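# Fit a spool piece between two spring-loaded pipe flanges

## Task

Put the spool piece in the gap between the two pipe ends so that each of its ends is seated fully inside the raised ring of the flange facing it. The pipe ends are on springs and can be drawn back to make room. Use any number of the arms. When it is in place, release it and move the hands away.

## Robot and tools

Robots. There are three identical i2rt Big YAM arms: arm1, arm2 and arm3. Each has six arm joints, a right hand (index, middle and ring fingers plus a thumb, each with four separately driven hinges) and a wrist camera. Feet in the scene frame, in metres: arm1 at (0.548, -0.001, 0.813), facing roughly -x; arm2 at (0.002, 0.651, 0.755), facing roughly -y; arm3 at (0.005, -0.643, 0.748), facing roughly +y. The table tops under them are at z=0.720. Reach is about 1.06 m from the joint1 axis. The room camera is cam_high; wrist cameras are arm1_cam_wrist, arm2_cam_wrist and arm3_cam_wrist. A wrist camera sits on a mast on the palm side and looks toward the index knuckle at about 45 degrees; an open hand blocks part of its view.

Frames. Every pose is in one scene frame: origin on the floor, +z up, lengths in metres, orientations as quaternions in w, x, y, z order. The hand point's own axes: +z runs along the straight fingers toward the tips, +x across the palm away from the thumb, +y out of the palm face. The palm face is at y=-0.062, the back at y=-0.12; the straight fingertips end about 0.156 m beyond the hand point. The camera mast sticks out on the palm side near the wrist and can collide with things.

move. Arguments are arm1, arm2, arm3 (each optional, one object per robot) and cameras. An arm left out receives no new command and keeps whatever it was doing. Inside a robot's object:
- joints: a map from joint name to absolute goal. joint1_rad to joint6_rad are in radians (ranges: j1 -2.879..2.879, j2 0..3.141, j3 0..3.019, j4 -1.692..1.57, j5 -1.57..1.57, j6 -2.094..2.094). Signs: j1 positive turns the arm counter-clockwise from above; j2 positive raises the upper arm from pointing back to up and forward; j3 positive opens the elbow; j4 positive tilts fingers up; j5 positive swings the hand to the arm's right; j6 positive rolls clockwise viewed from behind the hand. The 16 hand keys (hand_index_mcp ... hand_thumb_ipl) are absolute goals on a -1..+1 scale between each hinge's two stops; toward -1 curls fingers toward the palm (mcp, pip, dip), swings a finger away from the thumb (abd), or brings the thumb round in front of the palm (thumb_cmc). Straight is about +0.75 for mcp, +0.58 pip, +0.70 dip, 0 abd, +0.71 thumb_cmc. hand_current_limit (-1..1) caps grip current from 0 to 550 mA; hand_speed (-0.96..1) sets finger speed. Both start at +0.4 and -0.6.
- target: one list of seven numbers [x, y, z, qw, qx, qy, qz], an absolute hand pose in the scene frame. The hand travels in a straight line from its current hand_target pose toward it. When target is present, joints may only contain hand keys.
- speed: top speed of that straight path in m/s, 0.002..0.5, default 0.25; only valid with target.
- min_time_s: 0.1..8 s, the minimum duration of that arm's joint motions.
cameras: list of names, or ["all"], or []. Omitted means none after an action, all for an empty call. A call with no arms returns full state and images.

All parts of one action start at once; all hand paths finish together, paced by the slowest. Paths ignore obstacles and other arms. Hands lag, drift, can overshoot the speed, and often stop a centimetre or more off target. Unknown keys make a call invalid; out-of-range values get it refused, and after a refusal the rest of that reply's motion calls are skipped.

wait: seconds from 0 to 10, plus optional cameras. Commands stay as they were.

zoom_image: camera name and region [x0, y0, x1, y1] in pixels of that camera's latest image, top-left origin, at most 504 by 504.

finished_scene: scene = the current scene number. Irreversible; the goal must hold with no robot help.

Results. Each robot shows joint_positions (hand values on the -1..1 scale plus the two settings), Joint velocities in rad/s, joint torques (N m, offset and noisy; numbers 3 and 4 wrap at ±28), hand and hand_target poses, hand_state words per motor (moving, goal, blocked, overload) and per-motor currents in mA. A "move" line reports each moved robot as done or its worst status. Statuses: off_target (stopped short, maybe still pushing), time_out (the arm could not finish; its joints now push toward nearby targets), not_followed / "joint command not followed" / "pose unreachable" (a safety check refused the targets, often for self or arm-to-arm collision). on_its_own lists what an arm did unbidden; "held at" is a target, not a reading. Robots under "as last shown" were not commanded and repeat earlier lines. "pictures" names images in order; images may lag the state slightly.

Cautions. Arms do not stop on contact and can push hard; a blocked push heats motors (MOTOR HOT warning, then the arm drops for 30-60 s). To relieve a push, send the joint its reported position. Finger motors at or above 495 mA for 5 s shut off for 10 s. Hard contact between two robots, or gripping another robot's fingers, ends the scene. Never strike fixed or heavy things hard, drop or release a moving part, or knock anything out of the work area. Loose objects may occasionally get nudged. Thinking time lets the scene keep running with the last command held.

Each tool is called after "Request:" as name(argument=value, ...) on one line, values as JSON.

## Session

Request:
move()

Scene clock: 0.00 s.
Joint torques (N m): no reading
Motor temperatures (°C): arm1=[21 23 23 24 23 21] | arm2=[22 23 26 25 21 23] | arm3=[26 23 23 21 22 25]
Heat: arm1: hottest joint4_rad 24 °C; arm2: hottest joint3_rad 26 °C; arm3: hottest joint1_rad 26 °C.
Joint velocities: within noise
arm1.joint_positions: joint1_rad=+0.074 joint2_rad=+0.600 joint3_rad=+1.421 joint4_rad=-1.217 joint5_rad=-0.107 joint6_rad=+1.051 hand_index_mcp=+0.753 hand_index_abd=+0.000 hand_index_pip=+0.577 hand_index_dip=+0.696 hand_middle_mcp=+0.753 hand_middle_abd=+0.000 hand_middle_pip=+0.577 hand_middle_dip=+0.696 hand_ring_mcp=+0.753 hand_ring_abd=+0.000 hand_ring_pip=+0.577 hand_ring_dip=+0.696 hand_thumb_cmc=+0.714 hand_thumb_axl=+0.677 hand_thumb_mcp=+0.226 hand_thumb_ipl=+0.168 hand_current_limit=+0.400 hand_speed=-0.600
arm1.joint_status: not commanded
arm1.hand_state: goal,goal,goal,goal,goal,goal,goal,goal,goal,goal,goal,goal,goal,goal,goal,goal
arm1.index_mcp_current_ma: 0
arm1.index_abd_current_ma: 0
arm1.index_pip_current_ma: 0
arm1.index_dip_current_ma: 0
arm1.middle_mcp_current_ma: 0
arm1.middle_abd_current_ma: 0
arm1.middle_pip_current_ma: 0
arm1.middle_dip_current_ma: 0
arm1.ring_mcp_current_ma: 0
arm1.ring_abd_current_ma: 0
arm1.ring_pip_current_ma: 0
arm1.ring_dip_current_ma: 0
arm1.thumb_cmc_current_ma: 0
arm1.thumb_axl_current_ma: 0
arm1.thumb_mcp_current_ma: 0
arm1.thumb_ipl_current_ma: 0
arm1.hand_goal_index_mcp: 0.754
arm1.hand_goal_index_abd: 0.000
arm1.hand_goal_index_pip: 0.576
arm1.hand_goal_index_dip: 0.696
arm1.hand_goal_middle_mcp: 0.754
arm1.hand_goal_middle_abd: 0.000
arm1.hand_goal_middle_pip: 0.576
arm1.hand_goal_middle_dip: 0.696
arm1.hand_goal_ring_mcp: 0.754
arm1.hand_goal_ring_abd: 0.000
arm1.hand_goal_ring_pip: 0.576
arm1.hand_goal_ring_dip: 0.696
arm1.hand_goal_thumb_cmc: 0.714
arm1.hand_goal_thumb_axl: 0.678
arm1.hand_goal_thumb_mcp: 0.226
arm1.hand_goal_thumb_ipl: 0.168
arm1.hand: x=+0.2896 y=+0.0386 z=+1.4153 quat_wxyz=(+0.550, +0.283, -0.782, -0.071) (m; scene frame)
arm1.hand_target: x=+0.2941 y=+0.0391 z=+1.4294 quat_wxyz=(+0.563, +0.281, -0.774, -0.074) (m; scene frame)
arm1.hand_status: not commanded
arm2.joint_positions: joint1_rad=-0.122 joint2_rad=+0.634 joint3_rad=+1.412 joint4_rad=-1.289 joint5_rad=-0.077 joint6_rad=+1.096 hand_index_mcp=+0.753 hand_index_abd=+0.000 hand_index_pip=+0.577 hand_index_dip=+0.696 hand_middle_mcp=+0.753 hand_middle_abd=+0.000 hand_middle_pip=+0.577 hand_middle_dip=+0.696 hand_ring_mcp=+0.753 hand_ring_abd=+0.000 hand_ring_pip=+0.577 hand_ring_dip=+0.696 hand_thumb_cmc=+0.714 hand_thumb_axl=+0.677 hand_thumb_mcp=+0.226 hand_thumb_ipl=+0.168 hand_current_limit=+0.400 hand_speed=-0.600
arm2.joint_status: not commanded
arm2.hand_state: goal,goal,goal,goal,goal,goal,goal,goal,goal,goal,goal,goal,goal,goal,goal,goal
arm2.index_mcp_current_ma: 0
arm2.index_abd_current_ma: 0
arm2.index_pip_current_ma: 0
arm2.index_dip_current_ma: 0
arm2.middle_mcp_current_ma: 0
arm2.middle_abd_current_ma: 0
arm2.middle_pip_current_ma: 0
arm2.middle_dip_current_ma: 0
arm2.ring_mcp_current_ma: 0
arm2.ring_abd_current_ma: 0
arm2.ring_pip_current_ma: 0
arm2.ring_dip_current_ma: 0
arm2.thumb_cmc_current_ma: 0
arm2.thumb_axl_current_ma: 0
arm2.thumb_mcp_current_ma: 0
arm2.thumb_ipl_current_ma: 0
arm2.hand_goal_index_mcp: 0.754
arm2.hand_goal_index_abd: 0.000
arm2.hand_goal_index_pip: 0.576
arm2.hand_goal_index_dip: 0.696
arm2.hand_goal_middle_mcp: 0.754
arm2.hand_goal_middle_abd: 0.000
arm2.hand_goal_middle_pip: 0.576
arm2.hand_goal_middle_dip: 0.696
arm2.hand_goal_ring_mcp: 0.754
arm2.hand_goal_ring_abd: 0.000
arm2.hand_goal_ring_pip: 0.576
arm2.hand_goal_ring_dip: 0.696
arm2.hand_goal_thumb_cmc: 0.714
arm2.hand_goal_thumb_axl: 0.678
arm2.hand_goal_thumb_mcp: 0.226
arm2.hand_goal_thumb_ipl: 0.168
arm2.hand: x=-0.0897 y=+0.3965 z=+1.3241 quat_wxyz=(+0.429, +0.725, -0.470, +0.261) (m; scene frame)
arm2.hand_target: x=-0.0892 y=+0.3992 z=+1.3342 quat_wxyz=(+0.438, +0.721, -0.467, +0.266) (m; scene frame)
arm2.hand_status: not commanded
arm3.joint_positions: joint1_rad=+0.400 joint2_rad=+0.635 joint3_rad=+1.427 joint4_rad=-1.339 joint5_rad=+0.091 joint6_rad=+1.145 hand_index_mcp=+0.753 hand_index_abd=+0.000 hand_index_pip=+0.577 hand_index_dip=+0.696 hand_middle_mcp=+0.753 hand_middle_abd=+0.000 hand_middle_pip=+0.577 hand_middle_dip=+0.696 hand_ring_mcp=+0.753 hand_ring_abd=+0.000 hand_ring_pip=+0.577 hand_ring_dip=+0.696 hand_thumb_cmc=+0.714 hand_thumb_axl=+0.677 hand_thumb_mcp=+0.226 hand_thumb_ipl=+0.168 hand_current_limit=+0.400 hand_speed=-0.600
arm3.joint_status: not commanded
arm3.hand_state: goal,goal,goal,goal,goal,goal,goal,goal,goal,goal,goal,goal,goal,goal,goal,goal
arm3.index_mcp_current_ma: 0
arm3.index_abd_current_ma: 0
arm3.index_pip_current_ma: 0
arm3.index_dip_current_ma: 0
arm3.middle_mcp_current_ma: 0
arm3.middle_abd_current_ma: 0
arm3.middle_pip_current_ma: 0
arm3.middle_dip_current_ma: 0
arm3.ring_mcp_current_ma: 0
arm3.ring_abd_current_ma: 0
arm3.ring_pip_current_ma: 0
arm3.ring_dip_current_ma: 0
arm3.thumb_cmc_current_ma: 0
arm3.thumb_axl_current_ma: 0
arm3.thumb_mcp_current_ma: 0
arm3.thumb_ipl_current_ma: 0
arm3.hand_goal_index_mcp: 0.754
arm3.hand_goal_index_abd: 0.000
arm3.hand_goal_index_pip: 0.576
arm3.hand_goal_index_dip: 0.696
arm3.hand_goal_middle_mcp: 0.754
arm3.hand_goal_middle_abd: 0.000
arm3.hand_goal_middle_pip: 0.576
arm3.hand_goal_middle_dip: 0.696
arm3.hand_goal_ring_mcp: 0.754
arm3.hand_goal_ring_abd: 0.000
arm3.hand_goal_ring_pip: 0.576
arm3.hand_goal_ring_dip: 0.696
arm3.hand_goal_thumb_cmc: 0.714
arm3.hand_goal_thumb_axl: 0.678
arm3.hand_goal_thumb_mcp: 0.226
arm3.hand_goal_thumb_ipl: 0.168
arm3.hand: x=+0.0037 y=-0.3898 z=+1.3200 quat_wxyz=(-0.322, +0.327, +0.805, +0.377) (m; scene frame)
arm3.hand_target: x=+0.0050 y=-0.3927 z=+1.3306 quat_wxyz=(-0.329, +0.326, +0.799, +0.384) (m; scene frame)
arm3.hand_status: not commanded
pictures: arm1_cam_wrist, arm2_cam_wrist, arm3_cam_wrist, cam_high
Images, in order (width x height): arm1_cam_wrist 896x504, arm2_cam_wrist 896x504, arm3_cam_wrist 896x504, cam_high 896x504.

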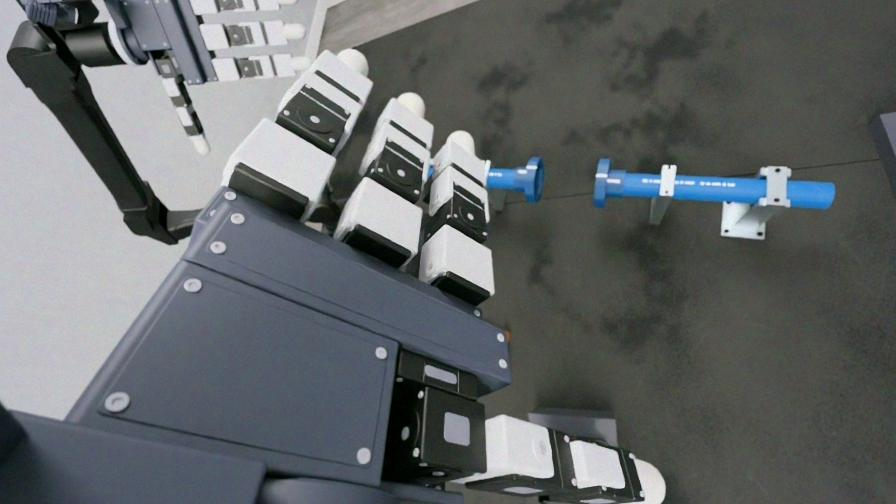

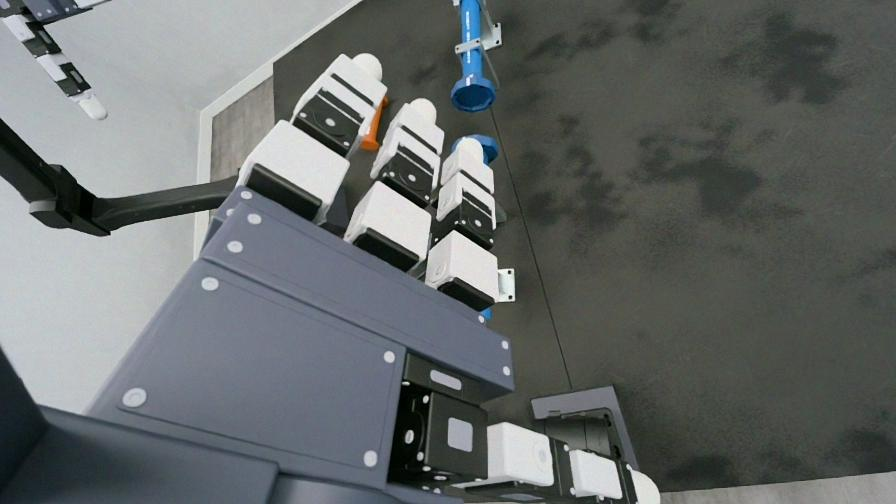

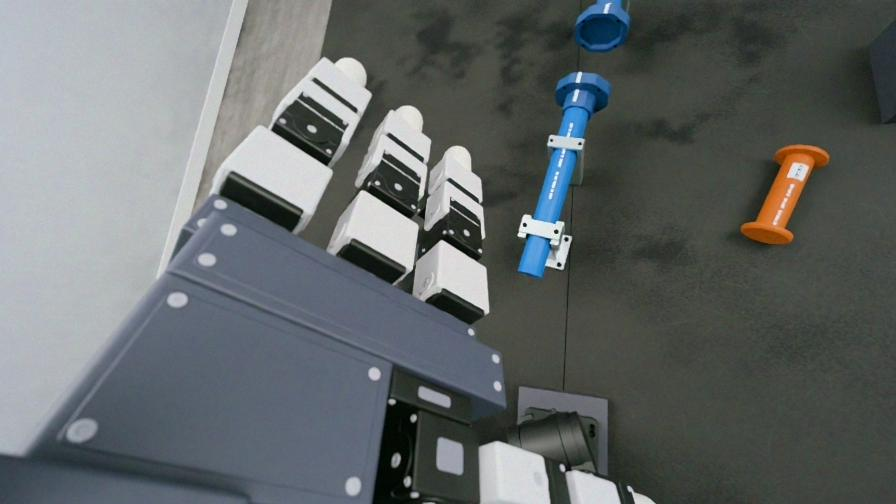

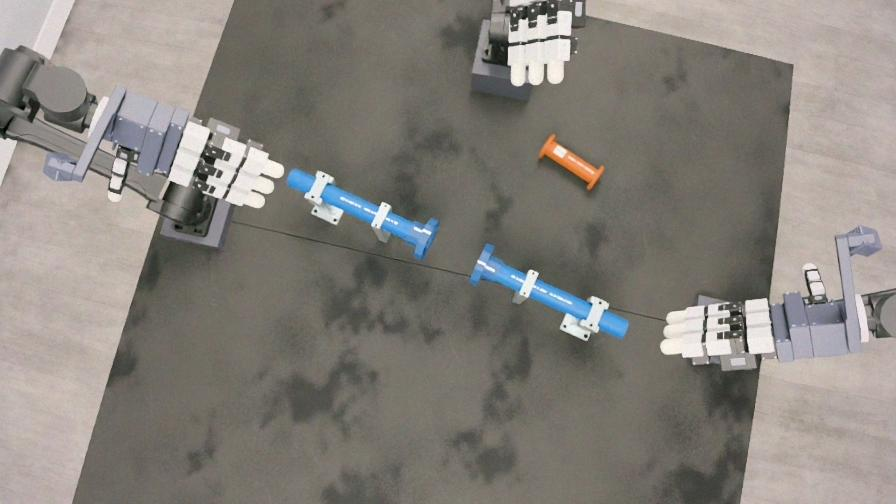

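Request:
zoom_image(camera="cam_high", region=[270, 120, 650, 360])

Request:
zoom_image(camera="arm3_cam_wrist", region=[500, 0, 860, 290])

Request:
zoom_image(camera="arm1_cam_wrist", region=[420, 110, 860, 280])

Scaled by 1.326 from the camera's 896x504 image, which has a finer 1280x720 frame.

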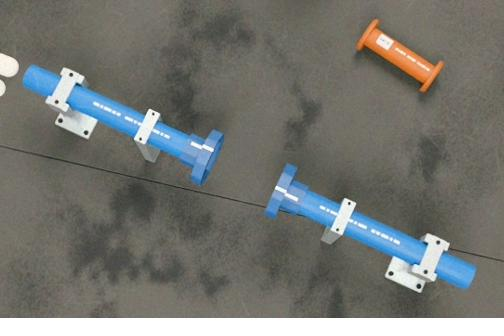

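Scaled by 1.400 from the camera's 896x504 image, which has a finer 1280x720 frame.

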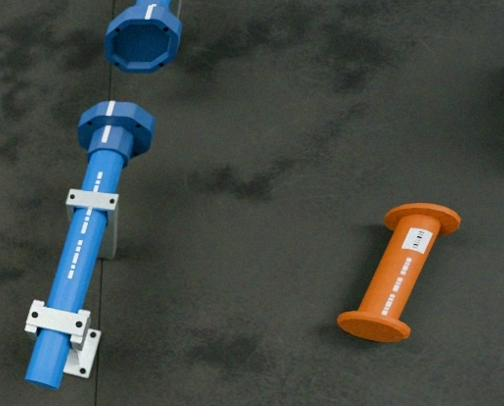

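Scaled by 1.145 from the camera's 896x504 image, which has a finer 1280x720 frame.

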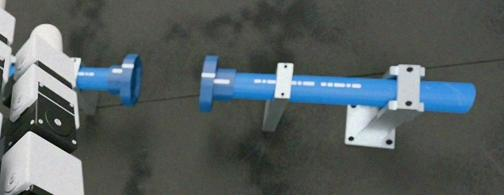

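Request:
zoom_image(camera="arm1_cam_wrist", region=[200, 30, 700, 504])

Scaled by 1.008 from the camera's 896x504 image, which has a finer 1280x720 frame.

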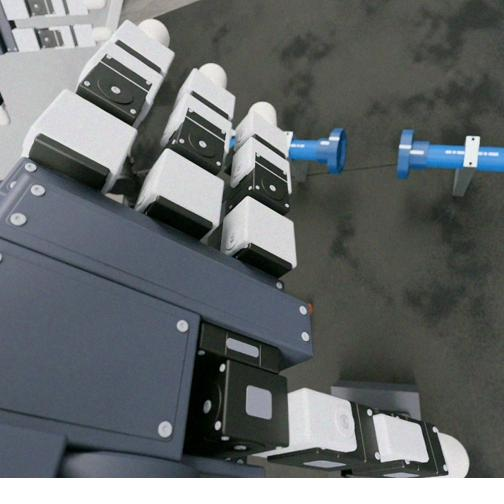

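Request:
move(arm1={"target": [0.30, -0.15, 1.12, -0.2330, 0.5624, -0.7330, 0.3036], "speed": 0.25}, cameras=["all"])

Scene clock: 34.53 s.
Joint torques (N m): arm1=[2.32 -2.67 8.36 0.08 -0.41 -0.12] | arm2=[-1.2 1.9 9.85 2.77 0.03 -0.06] | arm3=[2.73 2.2 10.06 2.55 0.08 -0.04]
Motor temperatures (°C): arm1=[21 23 28 24 23 21] | arm2=[22 23 28 25 21 23] | arm3=[26 23 25 21 22 24]
Heat: arm1: hottest joint3_rad 28 °C; arm2: hottest joint3_rad 28 °C; arm3: hottest joint1_rad 26 °C.
move: arm1 off_target
Joint velocities: within noise
arm1.joint_positions: joint1_rad=+0.512 joint2_rad=+0.976 joint3_rad=+1.216 joint4_rad=-1.691 joint5_rad=-0.445 joint6_rad=+1.039 hand_index_mcp=+0.753 hand_index_abd=+0.001 hand_index_pip=+0.577 hand_index_dip=+0.696 hand_middle_mcp=+0.752 hand_middle_abd=+0.001 hand_middle_pip=+0.577 hand_middle_dip=+0.696 hand_ring_mcp=+0.752 hand_ring_abd=+0.001 hand_ring_pip=+0.577 hand_ring_dip=+0.696 hand_thumb_cmc=+0.714 hand_thumb_axl=+0.677 hand_thumb_mcp=+0.224 hand_thumb_ipl=+0.168 hand_current_limit=+0.400 hand_speed=-0.600
arm1.joint_status: not commanded
arm1.hand_state: goal,goal,goal,goal,goal,goal,goal,goal,goal,goal,goal,goal,goal,goal,goal,goal
arm1.index_mcp_current_ma: 0
arm1.index_abd_current_ma: 0
arm1.index_pip_current_ma: 0
arm1.index_dip_current_ma: 0
arm1.middle_mcp_current_ma: 0
arm1.middle_abd_current_ma: 0
arm1.middle_pip_current_ma: 0
arm1.middle_dip_current_ma: 0
arm1.ring_mcp_current_ma: 0
arm1.ring_abd_current_ma: 0
arm1.ring_pip_current_ma: 0
arm1.ring_dip_current_ma: 0
arm1.thumb_cmc_current_ma: 0
arm1.thumb_axl_current_ma: 0
arm1.thumb_mcp_current_ma: 0
arm1.thumb_ipl_current_ma: 0
arm1.hand_goal_index_mcp: 0.754
arm1.hand_goal_index_abd: 0.000
arm1.hand_goal_index_pip: 0.576
arm1.hand_goal_index_dip: 0.696
arm1.hand_goal_middle_mcp: 0.754
arm1.hand_goal_middle_abd: 0.000
arm1.hand_goal_middle_pip: 0.576
arm1.hand_goal_middle_dip: 0.696
arm1.hand_goal_ring_mcp: 0.754
arm1.hand_goal_ring_abd: 0.000
arm1.hand_goal_ring_pip: 0.576
arm1.hand_goal_ring_dip: 0.696
arm1.hand_goal_thumb_cmc: 0.714
arm1.hand_goal_thumb_axl: 0.678
arm1.hand_goal_thumb_mcp: 0.226
arm1.hand_goal_thumb_ipl: 0.168
arm1.hand: x=+0.2960 y=-0.1499 z=+1.1240 quat_wxyz=(+0.057, +0.509, -0.830, +0.221) (m; scene frame)
arm1.hand_target: x=+0.3000 y=-0.1506 z=+1.1193 quat_wxyz=(+0.046, +0.512, -0.828, +0.222) (m; scene frame)
arm1.hand_status: off_target (0.006 m and 37.0 deg from the pose sent, 0.351 m and 108.7 deg at the start; pose on its path clipped on 64 of 135 steps; a joint's target at an end of its range on 96 of 135 steps)
arm2, arm3: as last shown
arm2.joint_positions: joint1_rad=-0.122 joint2_rad=+0.634 joint3_rad=+1.412 joint4_rad=-1.289 joint5_rad=-0.077 joint6_rad=+1.096 hand_index_mcp=+0.754 hand_index_abd=+0.001 hand_index_pip=+0.577 hand_index_dip=+0.696 hand_middle_mcp=+0.754 hand_middle_abd=+0.000 hand_middle_pip=+0.577 hand_middle_dip=+0.696 hand_ring_mcp=+0.754 hand_ring_abd=+0.001 hand_ring_pip=+0.577 hand_ring_dip=+0.696 hand_thumb_cmc=+0.714 hand_thumb_axl=+0.677 hand_thumb_mcp=+0.226 hand_thumb_ipl=+0.168 hand_current_limit=+0.400 hand_speed=-0.600
arm3.joint_positions: joint1_rad=+0.400 joint2_rad=+0.635 joint3_rad=+1.427 joint4_rad=-1.339 joint5_rad=+0.091 joint6_rad=+1.145 hand_index_mcp=+0.755 hand_index_abd=+0.000 hand_index_pip=+0.577 hand_index_dip=+0.696 hand_middle_mcp=+0.755 hand_middle_abd=+0.000 hand_middle_pip=+0.577 hand_middle_dip=+0.696 hand_ring_mcp=+0.755 hand_ring_abd=+0.000 hand_ring_pip=+0.577 hand_ring_dip=+0.696 hand_thumb_cmc=+0.715 hand_thumb_axl=+0.677 hand_thumb_mcp=+0.226 hand_thumb_ipl=+0.168 hand_current_limit=+0.400 hand_speed=-0.600
pictures: arm1_cam_wrist, arm2_cam_wrist, arm3_cam_wrist, cam_high
Images, in order (width x height): arm1_cam_wrist 896x504, arm2_cam_wrist 896x504, arm3_cam_wrist 896x504, cam_high 896x504.

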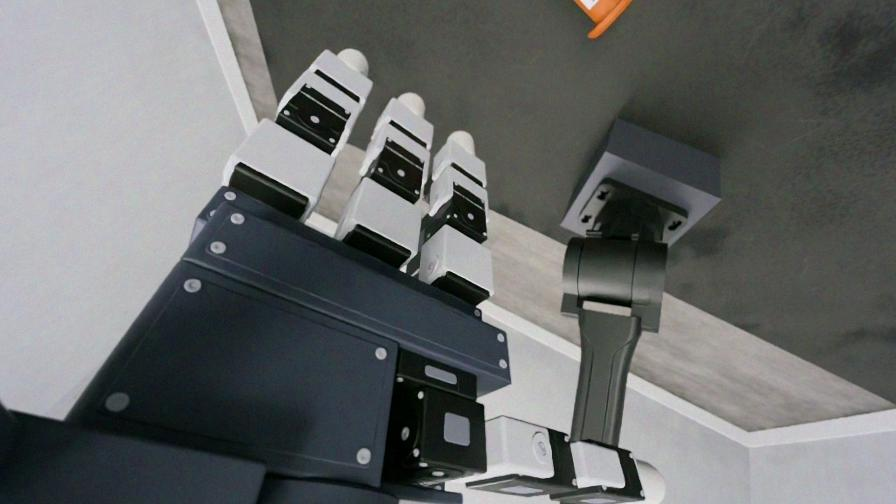

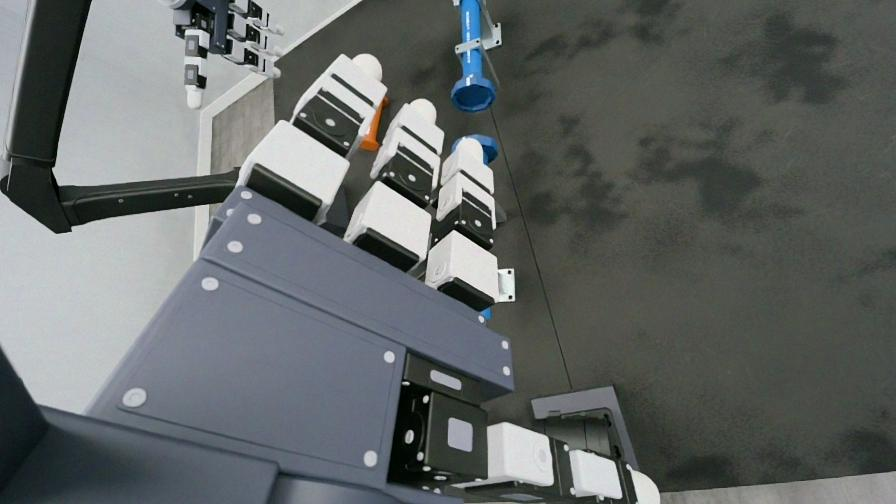

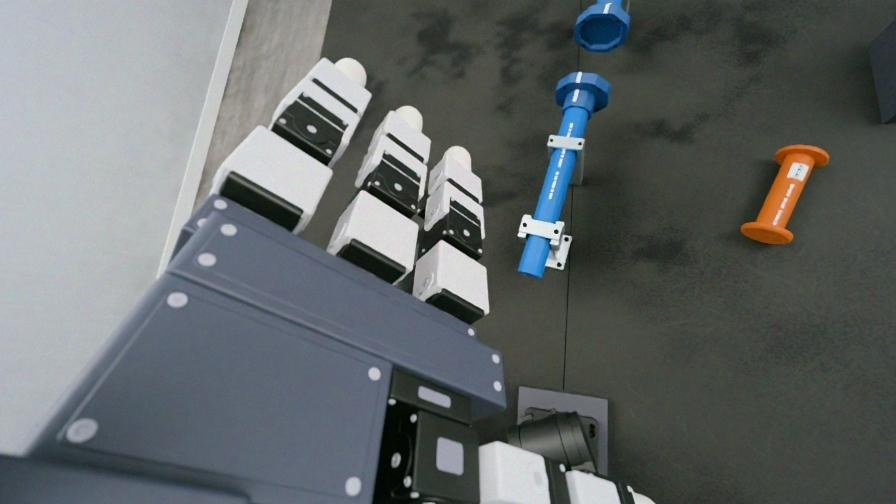

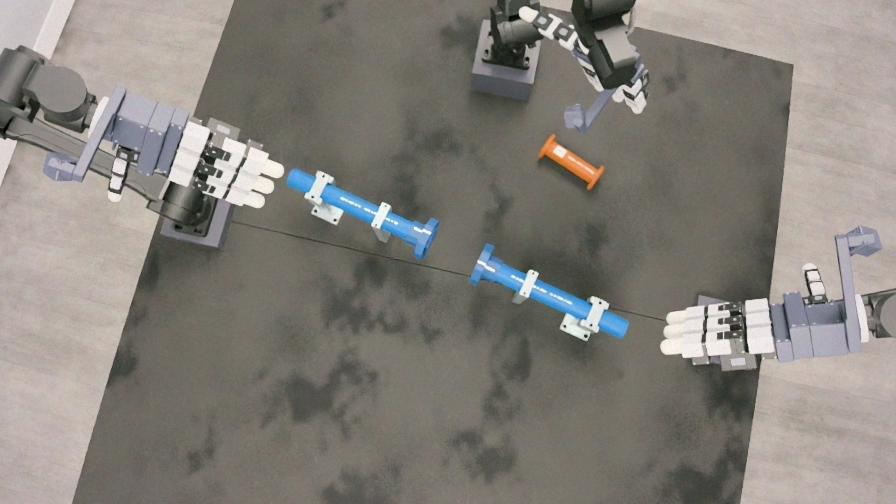

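Request:
move(arm1={"joints": {"joint1_rad": 0.42, "joint2_rad": 1.70, "joint3_rad": 1.14, "joint4_rad": -1.62, "joint5_rad": -0.45, "joint6_rad": 0.52}, "min_time_s": 3}, cameras=["arm1_cam_wrist", "arm3_cam_wrist", "cam_high"])

Scene clock: 47.33 s.
Joint torques (N m): arm1=[1.32 -9.29 5.63 -0.61 -0.34 -0.08] | arm2=[-1.08 1.85 9.85 2.76 0.03 -0.06] | arm3=[2.43 1.85 10.09 2.62 0.08 -0.07]
Motor temperatures (°C): arm1=[21 23 28 24 23 20] | arm2=[22 23 28 25 21 23] | arm3=[26 23 26 21 22 24]
Heat: arm1: hottest joint3_rad 28 °C; arm2: hottest joint3_rad 28 °C; arm3: hottest joint1_rad 26 °C.
move: arm1 done
Joint velocities: within noise
arm1.joint_positions: joint1_rad=+0.428 joint2_rad=+1.696 joint3_rad=+1.148 joint4_rad=-1.631 joint5_rad=-0.448 joint6_rad=+0.530 hand_index_mcp=+0.749 hand_index_abd=+0.001 hand_index_pip=+0.577 hand_index_dip=+0.696 hand_middle_mcp=+0.749 hand_middle_abd=+0.001 hand_middle_pip=+0.577 hand_middle_dip=+0.696 hand_ring_mcp=+0.749 hand_ring_abd=+0.001 hand_ring_pip=+0.577 hand_ring_dip=+0.696 hand_thumb_cmc=+0.710 hand_thumb_axl=+0.677 hand_thumb_mcp=+0.224 hand_thumb_ipl=+0.168 hand_current_limit=+0.400 hand_speed=-0.600
arm1.joint_status: all done
arm1.hand_state: goal,goal,goal,goal,goal,goal,goal,goal,goal,goal,goal,goal,goal,goal,goal,goal
arm1.index_mcp_current_ma: 0
arm1.index_abd_current_ma: 0
arm1.index_pip_current_ma: 0
arm1.index_dip_current_ma: 0
arm1.middle_mcp_current_ma: 0
arm1.middle_abd_current_ma: 0
arm1.middle_pip_current_ma: 0
arm1.middle_dip_current_ma: 0
arm1.ring_mcp_current_ma: 0
arm1.ring_abd_current_ma: 0
arm1.ring_pip_current_ma: 0
arm1.ring_dip_current_ma: 0
arm1.thumb_cmc_current_ma: 0
arm1.thumb_axl_current_ma: 0
arm1.thumb_mcp_current_ma: 0
arm1.thumb_ipl_current_ma: 0
arm1.hand_goal_index_mcp: 0.754
arm1.hand_goal_index_abd: 0.000
arm1.hand_goal_index_pip: 0.576
arm1.hand_goal_index_dip: 0.696
arm1.hand_goal_middle_mcp: 0.754
arm1.hand_goal_middle_abd: 0.000
arm1.hand_goal_middle_pip: 0.576
arm1.hand_goal_middle_dip: 0.696
arm1.hand_goal_ring_mcp: 0.754
arm1.hand_goal_ring_abd: 0.000
arm1.hand_goal_ring_pip: 0.576
arm1.hand_goal_ring_dip: 0.696
arm1.hand_goal_thumb_cmc: 0.714
arm1.hand_goal_thumb_axl: 0.678
arm1.hand_goal_thumb_mcp: 0.226
arm1.hand_goal_thumb_ipl: 0.168
arm1.hand: x=+0.2273 y=-0.1791 z=+0.8655 quat_wxyz=(-0.219, +0.585, -0.727, +0.287) (m; scene frame)
arm1.hand_target: x=+0.2267 y=-0.1774 z=+0.8613 quat_wxyz=(-0.216, +0.585, -0.726, +0.290) (m; scene frame)
arm1.hand_status: not commanded
arm2, arm3: as last shown
pictures: arm1_cam_wrist, arm3_cam_wrist, cam_high
Images, in order (width x height): arm1_cam_wrist 896x504, arm3_cam_wrist 896x504, cam_high 896x504.

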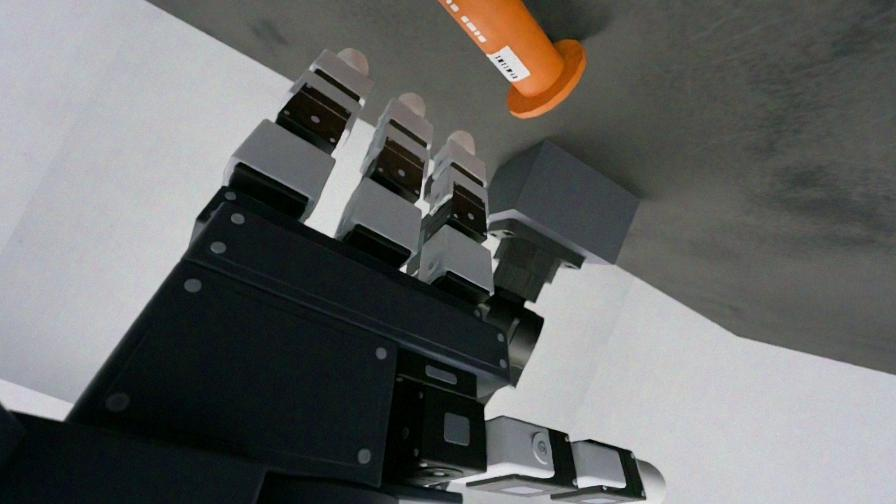

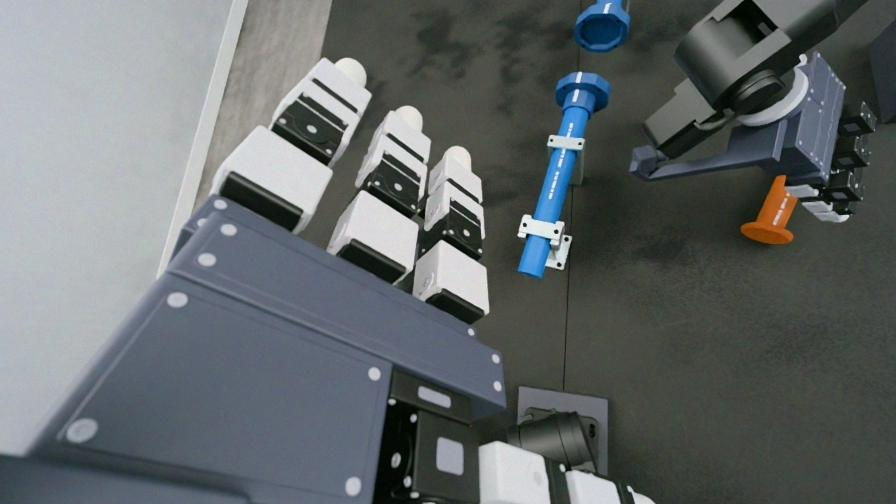

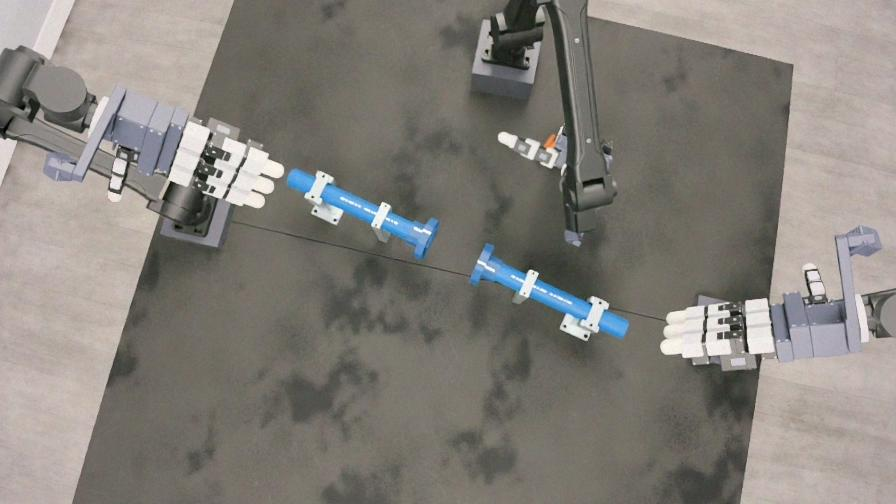

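Request:
move(arm1={"target": [0.36, -0.215, 0.95, -0.3270, 0.5135, -0.6691, 0.4262], "speed": 0.2, "joints": {"hand_index_mcp": 0.6, "hand_middle_mcp": 0.6, "hand_index_pip": -0.299, "hand_middle_pip": -0.299, "hand_index_dip": 0.159, "hand_middle_dip": 0.159, "hand_ring_mcp": 0.616, "hand_ring_pip": -0.93, "hand_ring_dip": -0.7, "hand_thumb_cmc": -0.571, "hand_thumb_mcp": 0.1685, "hand_thumb_ipl": 0.06, "hand_speed": -0.6}}, cameras=["arm1_cam_wrist", "arm3_cam_wrist", "cam_high"])

Scene clock: 71.97 s.
Joint torques (N m): arm1=[2.2 -6.71 6.61 -1.2 -0.58 0.07] | arm2=[-1.08 1.85 9.87 2.76 0.04 -0.07] | arm3=[2.61 1.55 10.14 2.59 0.07 -0.05]
Motor temperatures (°C): arm1=[21 24 27 24 23 20] | arm2=[22 23 29 25 21 23] | arm3=[26 23 27 21 22 24]
Heat: arm1: hottest joint3_rad 27 °C; arm2: hottest joint3_rad 29 °C; arm3: hottest joint3_rad 27 °C.
move: arm1 off_target
Joint velocities: within noise
arm1.joint_positions: joint1_rad=+0.593 joint2_rad=+1.358 joint3_rad=+0.992 joint4_rad=-1.688 joint5_rad=-0.762 joint6_rad=+0.803 hand_index_mcp=+0.596 hand_index_abd=+0.001 hand_index_pip=-0.293 hand_index_dip=+0.163 hand_middle_mcp=+0.596 hand_middle_abd=+0.001 hand_middle_pip=-0.294 hand_middle_dip=+0.163 hand_ring_mcp=+0.612 hand_ring_abd=+0.001 hand_ring_pip=-0.923 hand_ring_dip=-0.698 hand_thumb_cmc=-0.567 hand_thumb_axl=+0.677 hand_thumb_mcp=+0.167 hand_thumb_ipl=+0.061 hand_current_limit=+0.400 hand_speed=-0.600
arm1.joint_status: all done
arm1.hand_state: goal,goal,goal,goal,goal,goal,goal,goal,goal,goal,goal,goal,goal,goal,goal,goal
arm1.index_mcp_current_ma: 0
arm1.index_abd_current_ma: 0
arm1.index_pip_current_ma: 0
arm1.index_dip_current_ma: 0
arm1.middle_mcp_current_ma: 0
arm1.middle_abd_current_ma: 0
arm1.middle_pip_current_ma: 0
arm1.middle_dip_current_ma: 0
arm1.ring_mcp_current_ma: 0
arm1.ring_abd_current_ma: 0
arm1.ring_pip_current_ma: 1
arm1.ring_dip_current_ma: 0
arm1.thumb_cmc_current_ma: 0
arm1.thumb_axl_current_ma: 0
arm1.thumb_mcp_current_ma: 0
arm1.thumb_ipl_current_ma: 0
arm1.hand_goal_index_mcp: 0.600
arm1.hand_goal_index_abd: 0.000
arm1.hand_goal_index_pip: -0.298
arm1.hand_goal_index_dip: 0.160
arm1.hand_goal_middle_mcp: 0.600
arm1.hand_goal_middle_abd: 0.000
arm1.hand_goal_middle_pip: -0.298
arm1.hand_goal_middle_dip: 0.160
arm1.hand_goal_ring_mcp: 0.616
arm1.hand_goal_ring_abd: 0.000
arm1.hand_goal_ring_pip: -0.930
arm1.hand_goal_ring_dip: -0.700
arm1.hand_goal_thumb_cmc: -0.570
arm1.hand_goal_thumb_axl: 0.678
arm1.hand_goal_thumb_mcp: 0.168
arm1.hand_goal_thumb_ipl: 0.060
arm1.hand: x=+0.3531 y=-0.2193 z=+0.9483 quat_wxyz=(-0.195, +0.509, -0.749, +0.376) (m; scene frame)
arm1.hand_target: x=+0.3603 y=-0.2156 z=+0.9491 quat_wxyz=(-0.205, +0.503, -0.751, +0.375) (m; scene frame)
arm1.hand_status: off_target (0.008 m and 18.6 deg from the pose sent, 0.161 m and 22.8 deg at the start; a joint's target at an end of its range on 56 of 63 steps)
arm2, arm3: as last shown
pictures: arm1_cam_wrist, arm3_cam_wrist, cam_high
Images, in order (width x height): arm1_cam_wrist 896x504, arm3_cam_wrist 896x504, cam_high 896x504.

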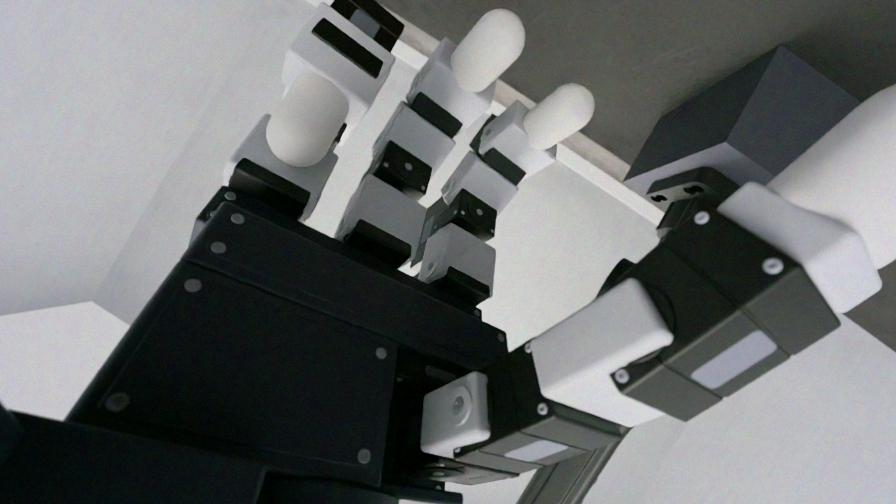

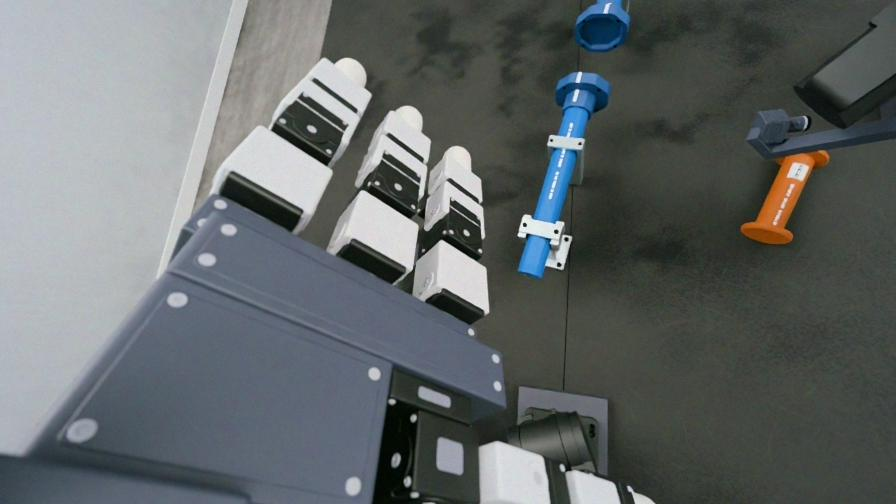

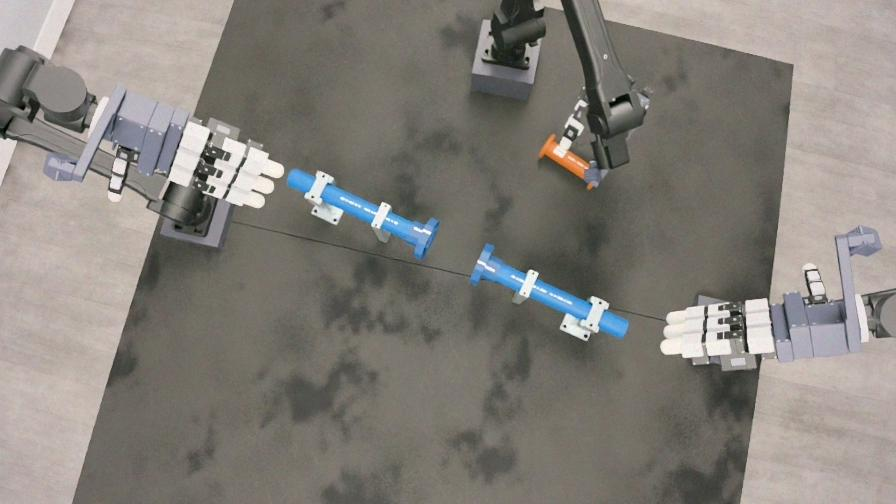

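Request:
move(arm1={"target": [0.367, -0.219, 0.84, -0.3270, 0.5135, -0.6691, 0.4262], "speed": 0.15}, cameras=["arm1_cam_wrist", "arm2_cam_wrist", "arm3_cam_wrist", "cam_high"])

Request:
zoom_image(camera="cam_high", region=[480, 60, 700, 220])

Request:
zoom_image(camera="arm3_cam_wrist", region=[680, 80, 896, 280])

Scene clock: 93.87 s.
Joint torques (N m): arm1=[1.32 -8.23 4.72 -2 -0.3 -0.14] | arm2=[-1.03 1.85 9.88 2.78 0.04 -0.06] | arm3=[2.61 1.49 10.09 2.52 0.07 -0.06]
Motor temperatures (°C): arm1=[21 24 28 24 23 20] | arm2=[22 23 30 25 21 23] | arm3=[26 23 28 21 22 24]
Heat: arm1: hottest joint3_rad 28 °C; arm2: hottest joint3_rad 30 °C; arm3: hottest joint3_rad 28 °C.
move: arm1 off_target
Joint velocities: within noise
arm1.joint_positions: joint1_rad=+0.585 joint2_rad=+1.731 joint3_rad=+0.957 joint4_rad=-1.688 joint5_rad=-0.765 joint6_rad=+0.499 hand_index_mcp=+0.596 hand_index_abd=+0.001 hand_index_pip=-0.295 hand_index_dip=+0.163 hand_middle_mcp=+0.596 hand_middle_abd=+0.001 hand_middle_pip=-0.295 hand_middle_dip=+0.163 hand_ring_mcp=+0.612 hand_ring_abd=+0.001 hand_ring_pip=-0.923 hand_ring_dip=-0.698 hand_thumb_cmc=-0.568 hand_thumb_axl=+0.677 hand_thumb_mcp=+0.167 hand_thumb_ipl=+0.061 hand_current_limit=+0.400 hand_speed=-0.600
arm1.joint_status: not commanded
arm1.hand_state: goal,goal,goal,goal,goal,goal,goal,goal,goal,goal,goal,goal,goal,goal,goal,goal
arm1.index_mcp_current_ma: 0
arm1.index_abd_current_ma: 0
arm1.index_pip_current_ma: 0
arm1.index_dip_current_ma: 0
arm1.middle_mcp_current_ma: 0
arm1.middle_abd_current_ma: 0
arm1.middle_pip_current_ma: 0
arm1.middle_dip_current_ma: 0
arm1.ring_mcp_current_ma: 0
arm1.ring_abd_current_ma: 0
arm1.ring_pip_current_ma: 1
arm1.ring_dip_current_ma: 0
arm1.thumb_cmc_current_ma: 0
arm1.thumb_axl_current_ma: 0
arm1.thumb_mcp_current_ma: 0
arm1.thumb_ipl_current_ma: 0
arm1.hand_goal_index_mcp: 0.600
arm1.hand_goal_index_abd: 0.000
arm1.hand_goal_index_pip: -0.298
arm1.hand_goal_index_dip: 0.160
arm1.hand_goal_middle_mcp: 0.600
arm1.hand_goal_middle_abd: 0.000
arm1.hand_goal_middle_pip: -0.298
arm1.hand_goal_middle_dip: 0.160
arm1.hand_goal_ring_mcp: 0.616
arm1.hand_goal_ring_abd: 0.000
arm1.hand_goal_ring_pip: -0.930
arm1.hand_goal_ring_dip: -0.700
arm1.hand_goal_thumb_cmc: -0.570
arm1.hand_goal_thumb_axl: 0.678
arm1.hand_goal_thumb_mcp: 0.168
arm1.hand_goal_thumb_ipl: 0.060
arm1.hand: x=+0.3669 y=-0.2218 z=+0.8389 quat_wxyz=(-0.313, +0.518, -0.677, +0.419) (m; scene frame)
arm1.hand_target: x=+0.3672 y=-0.2192 z=+0.8396 quat_wxyz=(-0.317, +0.514, -0.676, +0.421) (m; scene frame)
arm1.hand_status: off_target (0.003 m and 2.1 deg from the pose sent, 0.109 m and 18.6 deg at the start; a joint's target at an end of its range on 58 of 58 steps)
arm2, arm3: as last shown
pictures: arm1_cam_wrist, arm2_cam_wrist, arm3_cam_wrist, cam_high
Images, in order (width x height): arm1_cam_wrist 896x504, arm2_cam_wrist 896x504, arm3_cam_wrist 896x504, cam_high 896x504.

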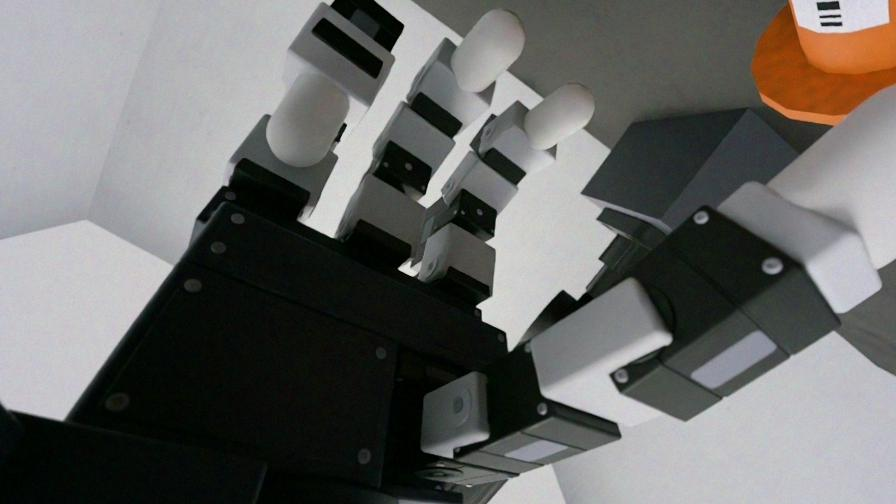

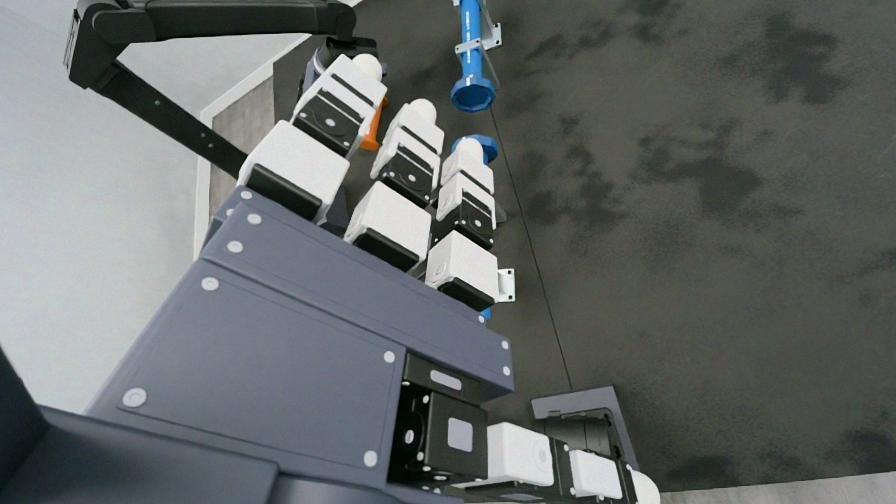

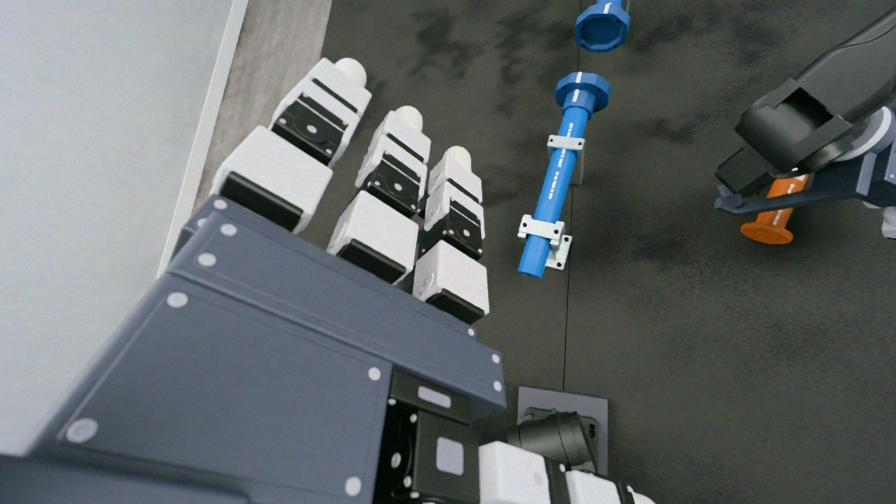

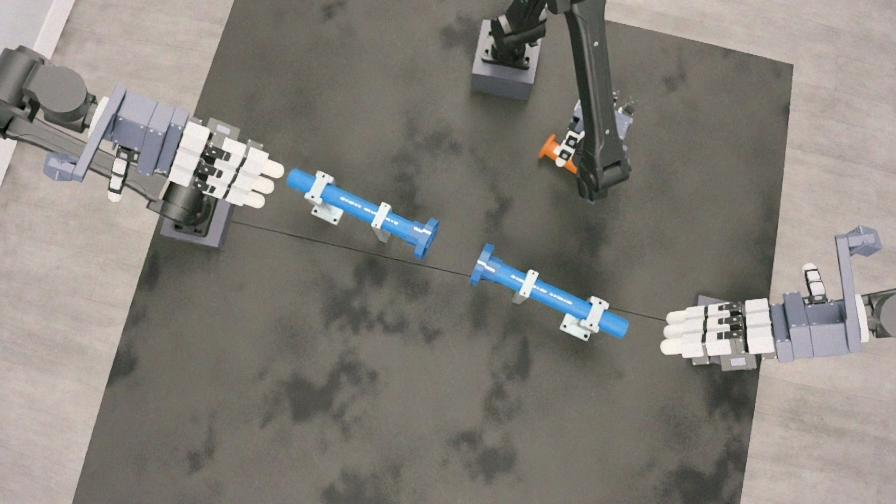

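Scaled by 2.291 from the camera's 896x504 image, which has a finer 1280x720 frame.

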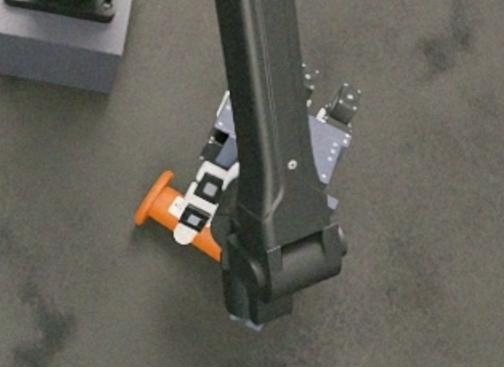

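Scaled by 2.333 from the camera's 896x504 image, which has a finer 1280x720 frame.

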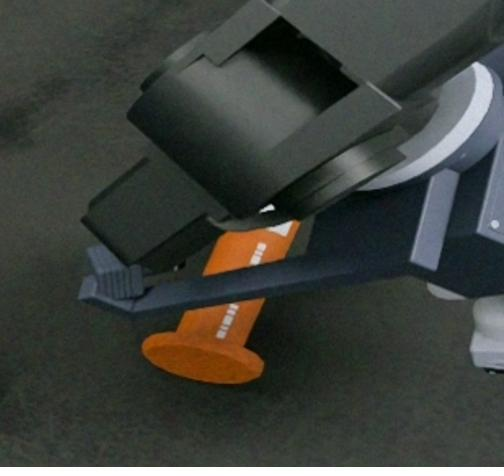

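Request:
move(arm2={"target": [0.28, 0.193, 1.144, 0.5552, 0.725, -0.003, 0.4066], "speed": 0.3}, cameras=["arm2_cam_wrist", "cam_high"])

Request:
zoom_image(camera="arm2_cam_wrist", region=[450, 100, 750, 330])

Scene clock: 115.03 s.
Joint torques (N m): arm1=[1.26 -8.18 4.78 -1.98 -0.29 -0.15] | arm2=[-0.85 -8.12 11.02 3.59 -0.03 -0.17] | arm3=[2.73 1.79 10.11 2.58 0.06 -0.06]
Motor temperatures (°C): arm1=[21 24 27 24 23 20] | arm2=[22 23 30 25 21 23] | arm3=[26 23 28 21 22 24]
Heat: arm1: hottest joint3_rad 27 °C; arm2: hottest joint3_rad 30 °C; arm3: hottest joint3_rad 28 °C.
move: arm2 done
Joint velocities: within noise
arm1, arm3: as last shown
arm1.hand: x=+0.3669 y=-0.2219 z=+0.8389 quat_wxyz=(-0.313, +0.518, -0.677, +0.419) (m; scene frame)
arm2.joint_positions: joint1_rad=+0.674 joint2_rad=+1.134 joint3_rad=+0.729 joint4_rad=+0.352 joint5_rad=+0.065 joint6_rad=+0.657 hand_index_mcp=+0.760 hand_index_abd=+0.001 hand_index_pip=+0.577 hand_index_dip=+0.696 hand_middle_mcp=+0.760 hand_middle_abd=+0.001 hand_middle_pip=+0.577 hand_middle_dip=+0.696 hand_ring_mcp=+0.760 hand_ring_abd=+0.001 hand_ring_pip=+0.577 hand_ring_dip=+0.696 hand_thumb_cmc=+0.719 hand_thumb_axl=+0.677 hand_thumb_mcp=+0.226 hand_thumb_ipl=+0.168 hand_current_limit=+0.400 hand_speed=-0.600
arm2.joint_status: not commanded
arm2.hand_state: goal,goal,goal,goal,goal,goal,goal,goal,goal,goal,goal,goal,goal,goal,goal,goal
arm2.index_mcp_current_ma: 7
arm2.index_abd_current_ma: 0
arm2.index_pip_current_ma: 0
arm2.index_dip_current_ma: 0
arm2.middle_mcp_current_ma: 7
arm2.middle_abd_current_ma: 0
arm2.middle_pip_current_ma: 0
arm2.middle_dip_current_ma: 0
arm2.ring_mcp_current_ma: 6
arm2.ring_abd_current_ma: 1
arm2.ring_pip_current_ma: 0
arm2.ring_dip_current_ma: 0
arm2.thumb_cmc_current_ma: 5
arm2.thumb_axl_current_ma: 0
arm2.thumb_mcp_current_ma: 0
arm2.thumb_ipl_current_ma: 0
arm2.hand_goal_index_mcp: 0.754
arm2.hand_goal_index_abd: 0.000
arm2.hand_goal_index_pip: 0.576
arm2.hand_goal_index_dip: 0.696
arm2.hand_goal_middle_mcp: 0.754
arm2.hand_goal_middle_abd: 0.000
arm2.hand_goal_middle_pip: 0.576
arm2.hand_goal_middle_dip: 0.696
arm2.hand_goal_ring_mcp: 0.754
arm2.hand_goal_ring_abd: 0.000
arm2.hand_goal_ring_pip: 0.576
arm2.hand_goal_ring_dip: 0.696
arm2.hand_goal_thumb_cmc: 0.714
arm2.hand_goal_thumb_axl: 0.678
arm2.hand_goal_thumb_mcp: 0.226
arm2.hand_goal_thumb_ipl: 0.168
arm2.hand: x=+0.2749 y=+0.1949 z=+1.1394 quat_wxyz=(+0.550, +0.731, -0.009, +0.404) (m; scene frame)
arm2.hand_target: x=+0.2799 y=+0.1932 z=+1.1439 quat_wxyz=(+0.555, +0.725, -0.003, +0.407) (m; scene frame)
arm2.hand_status: done (0.007 m and 1.2 deg from the pose sent, 0.459 m and 58.6 deg at the start)
pictures: arm2_cam_wrist, cam_high
Images, in order (width x height): arm2_cam_wrist 896x504, cam_high 896x504.

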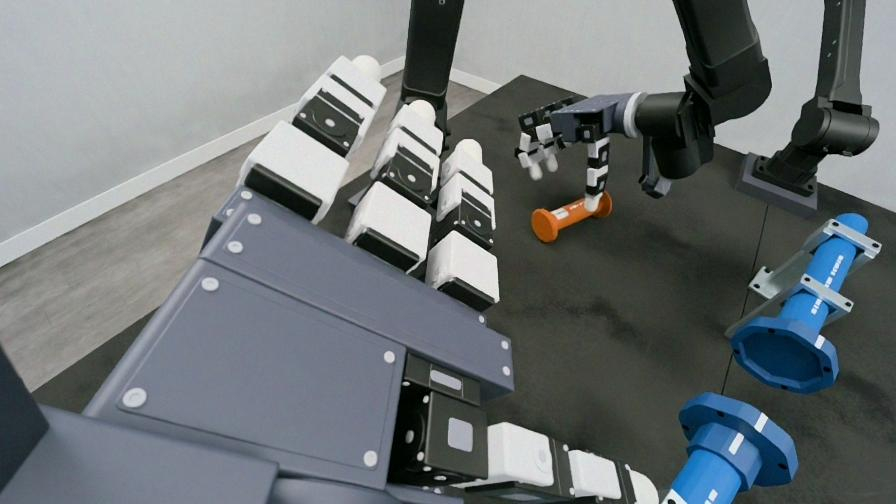

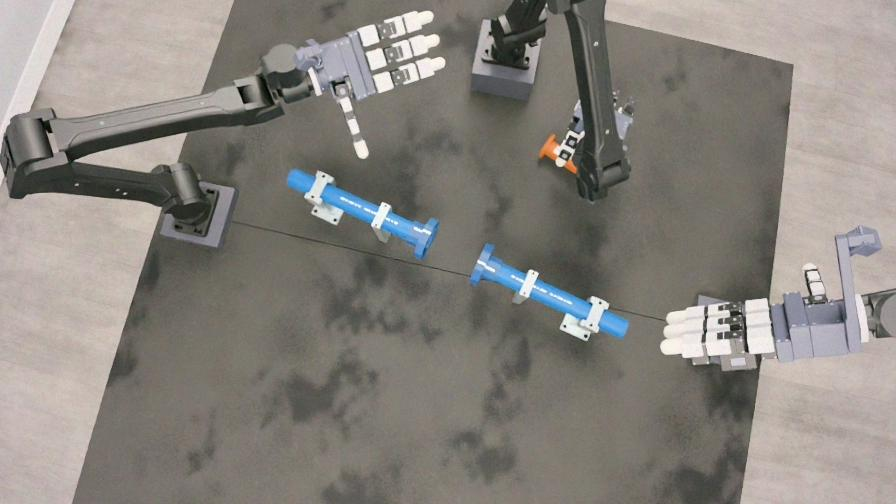

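Scaled by 1.680 from the camera's 896x504 image, which has a finer 1280x720 frame.

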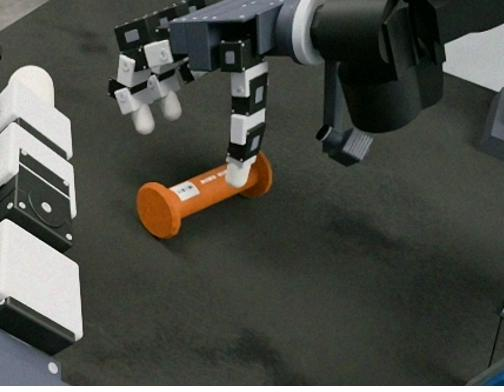

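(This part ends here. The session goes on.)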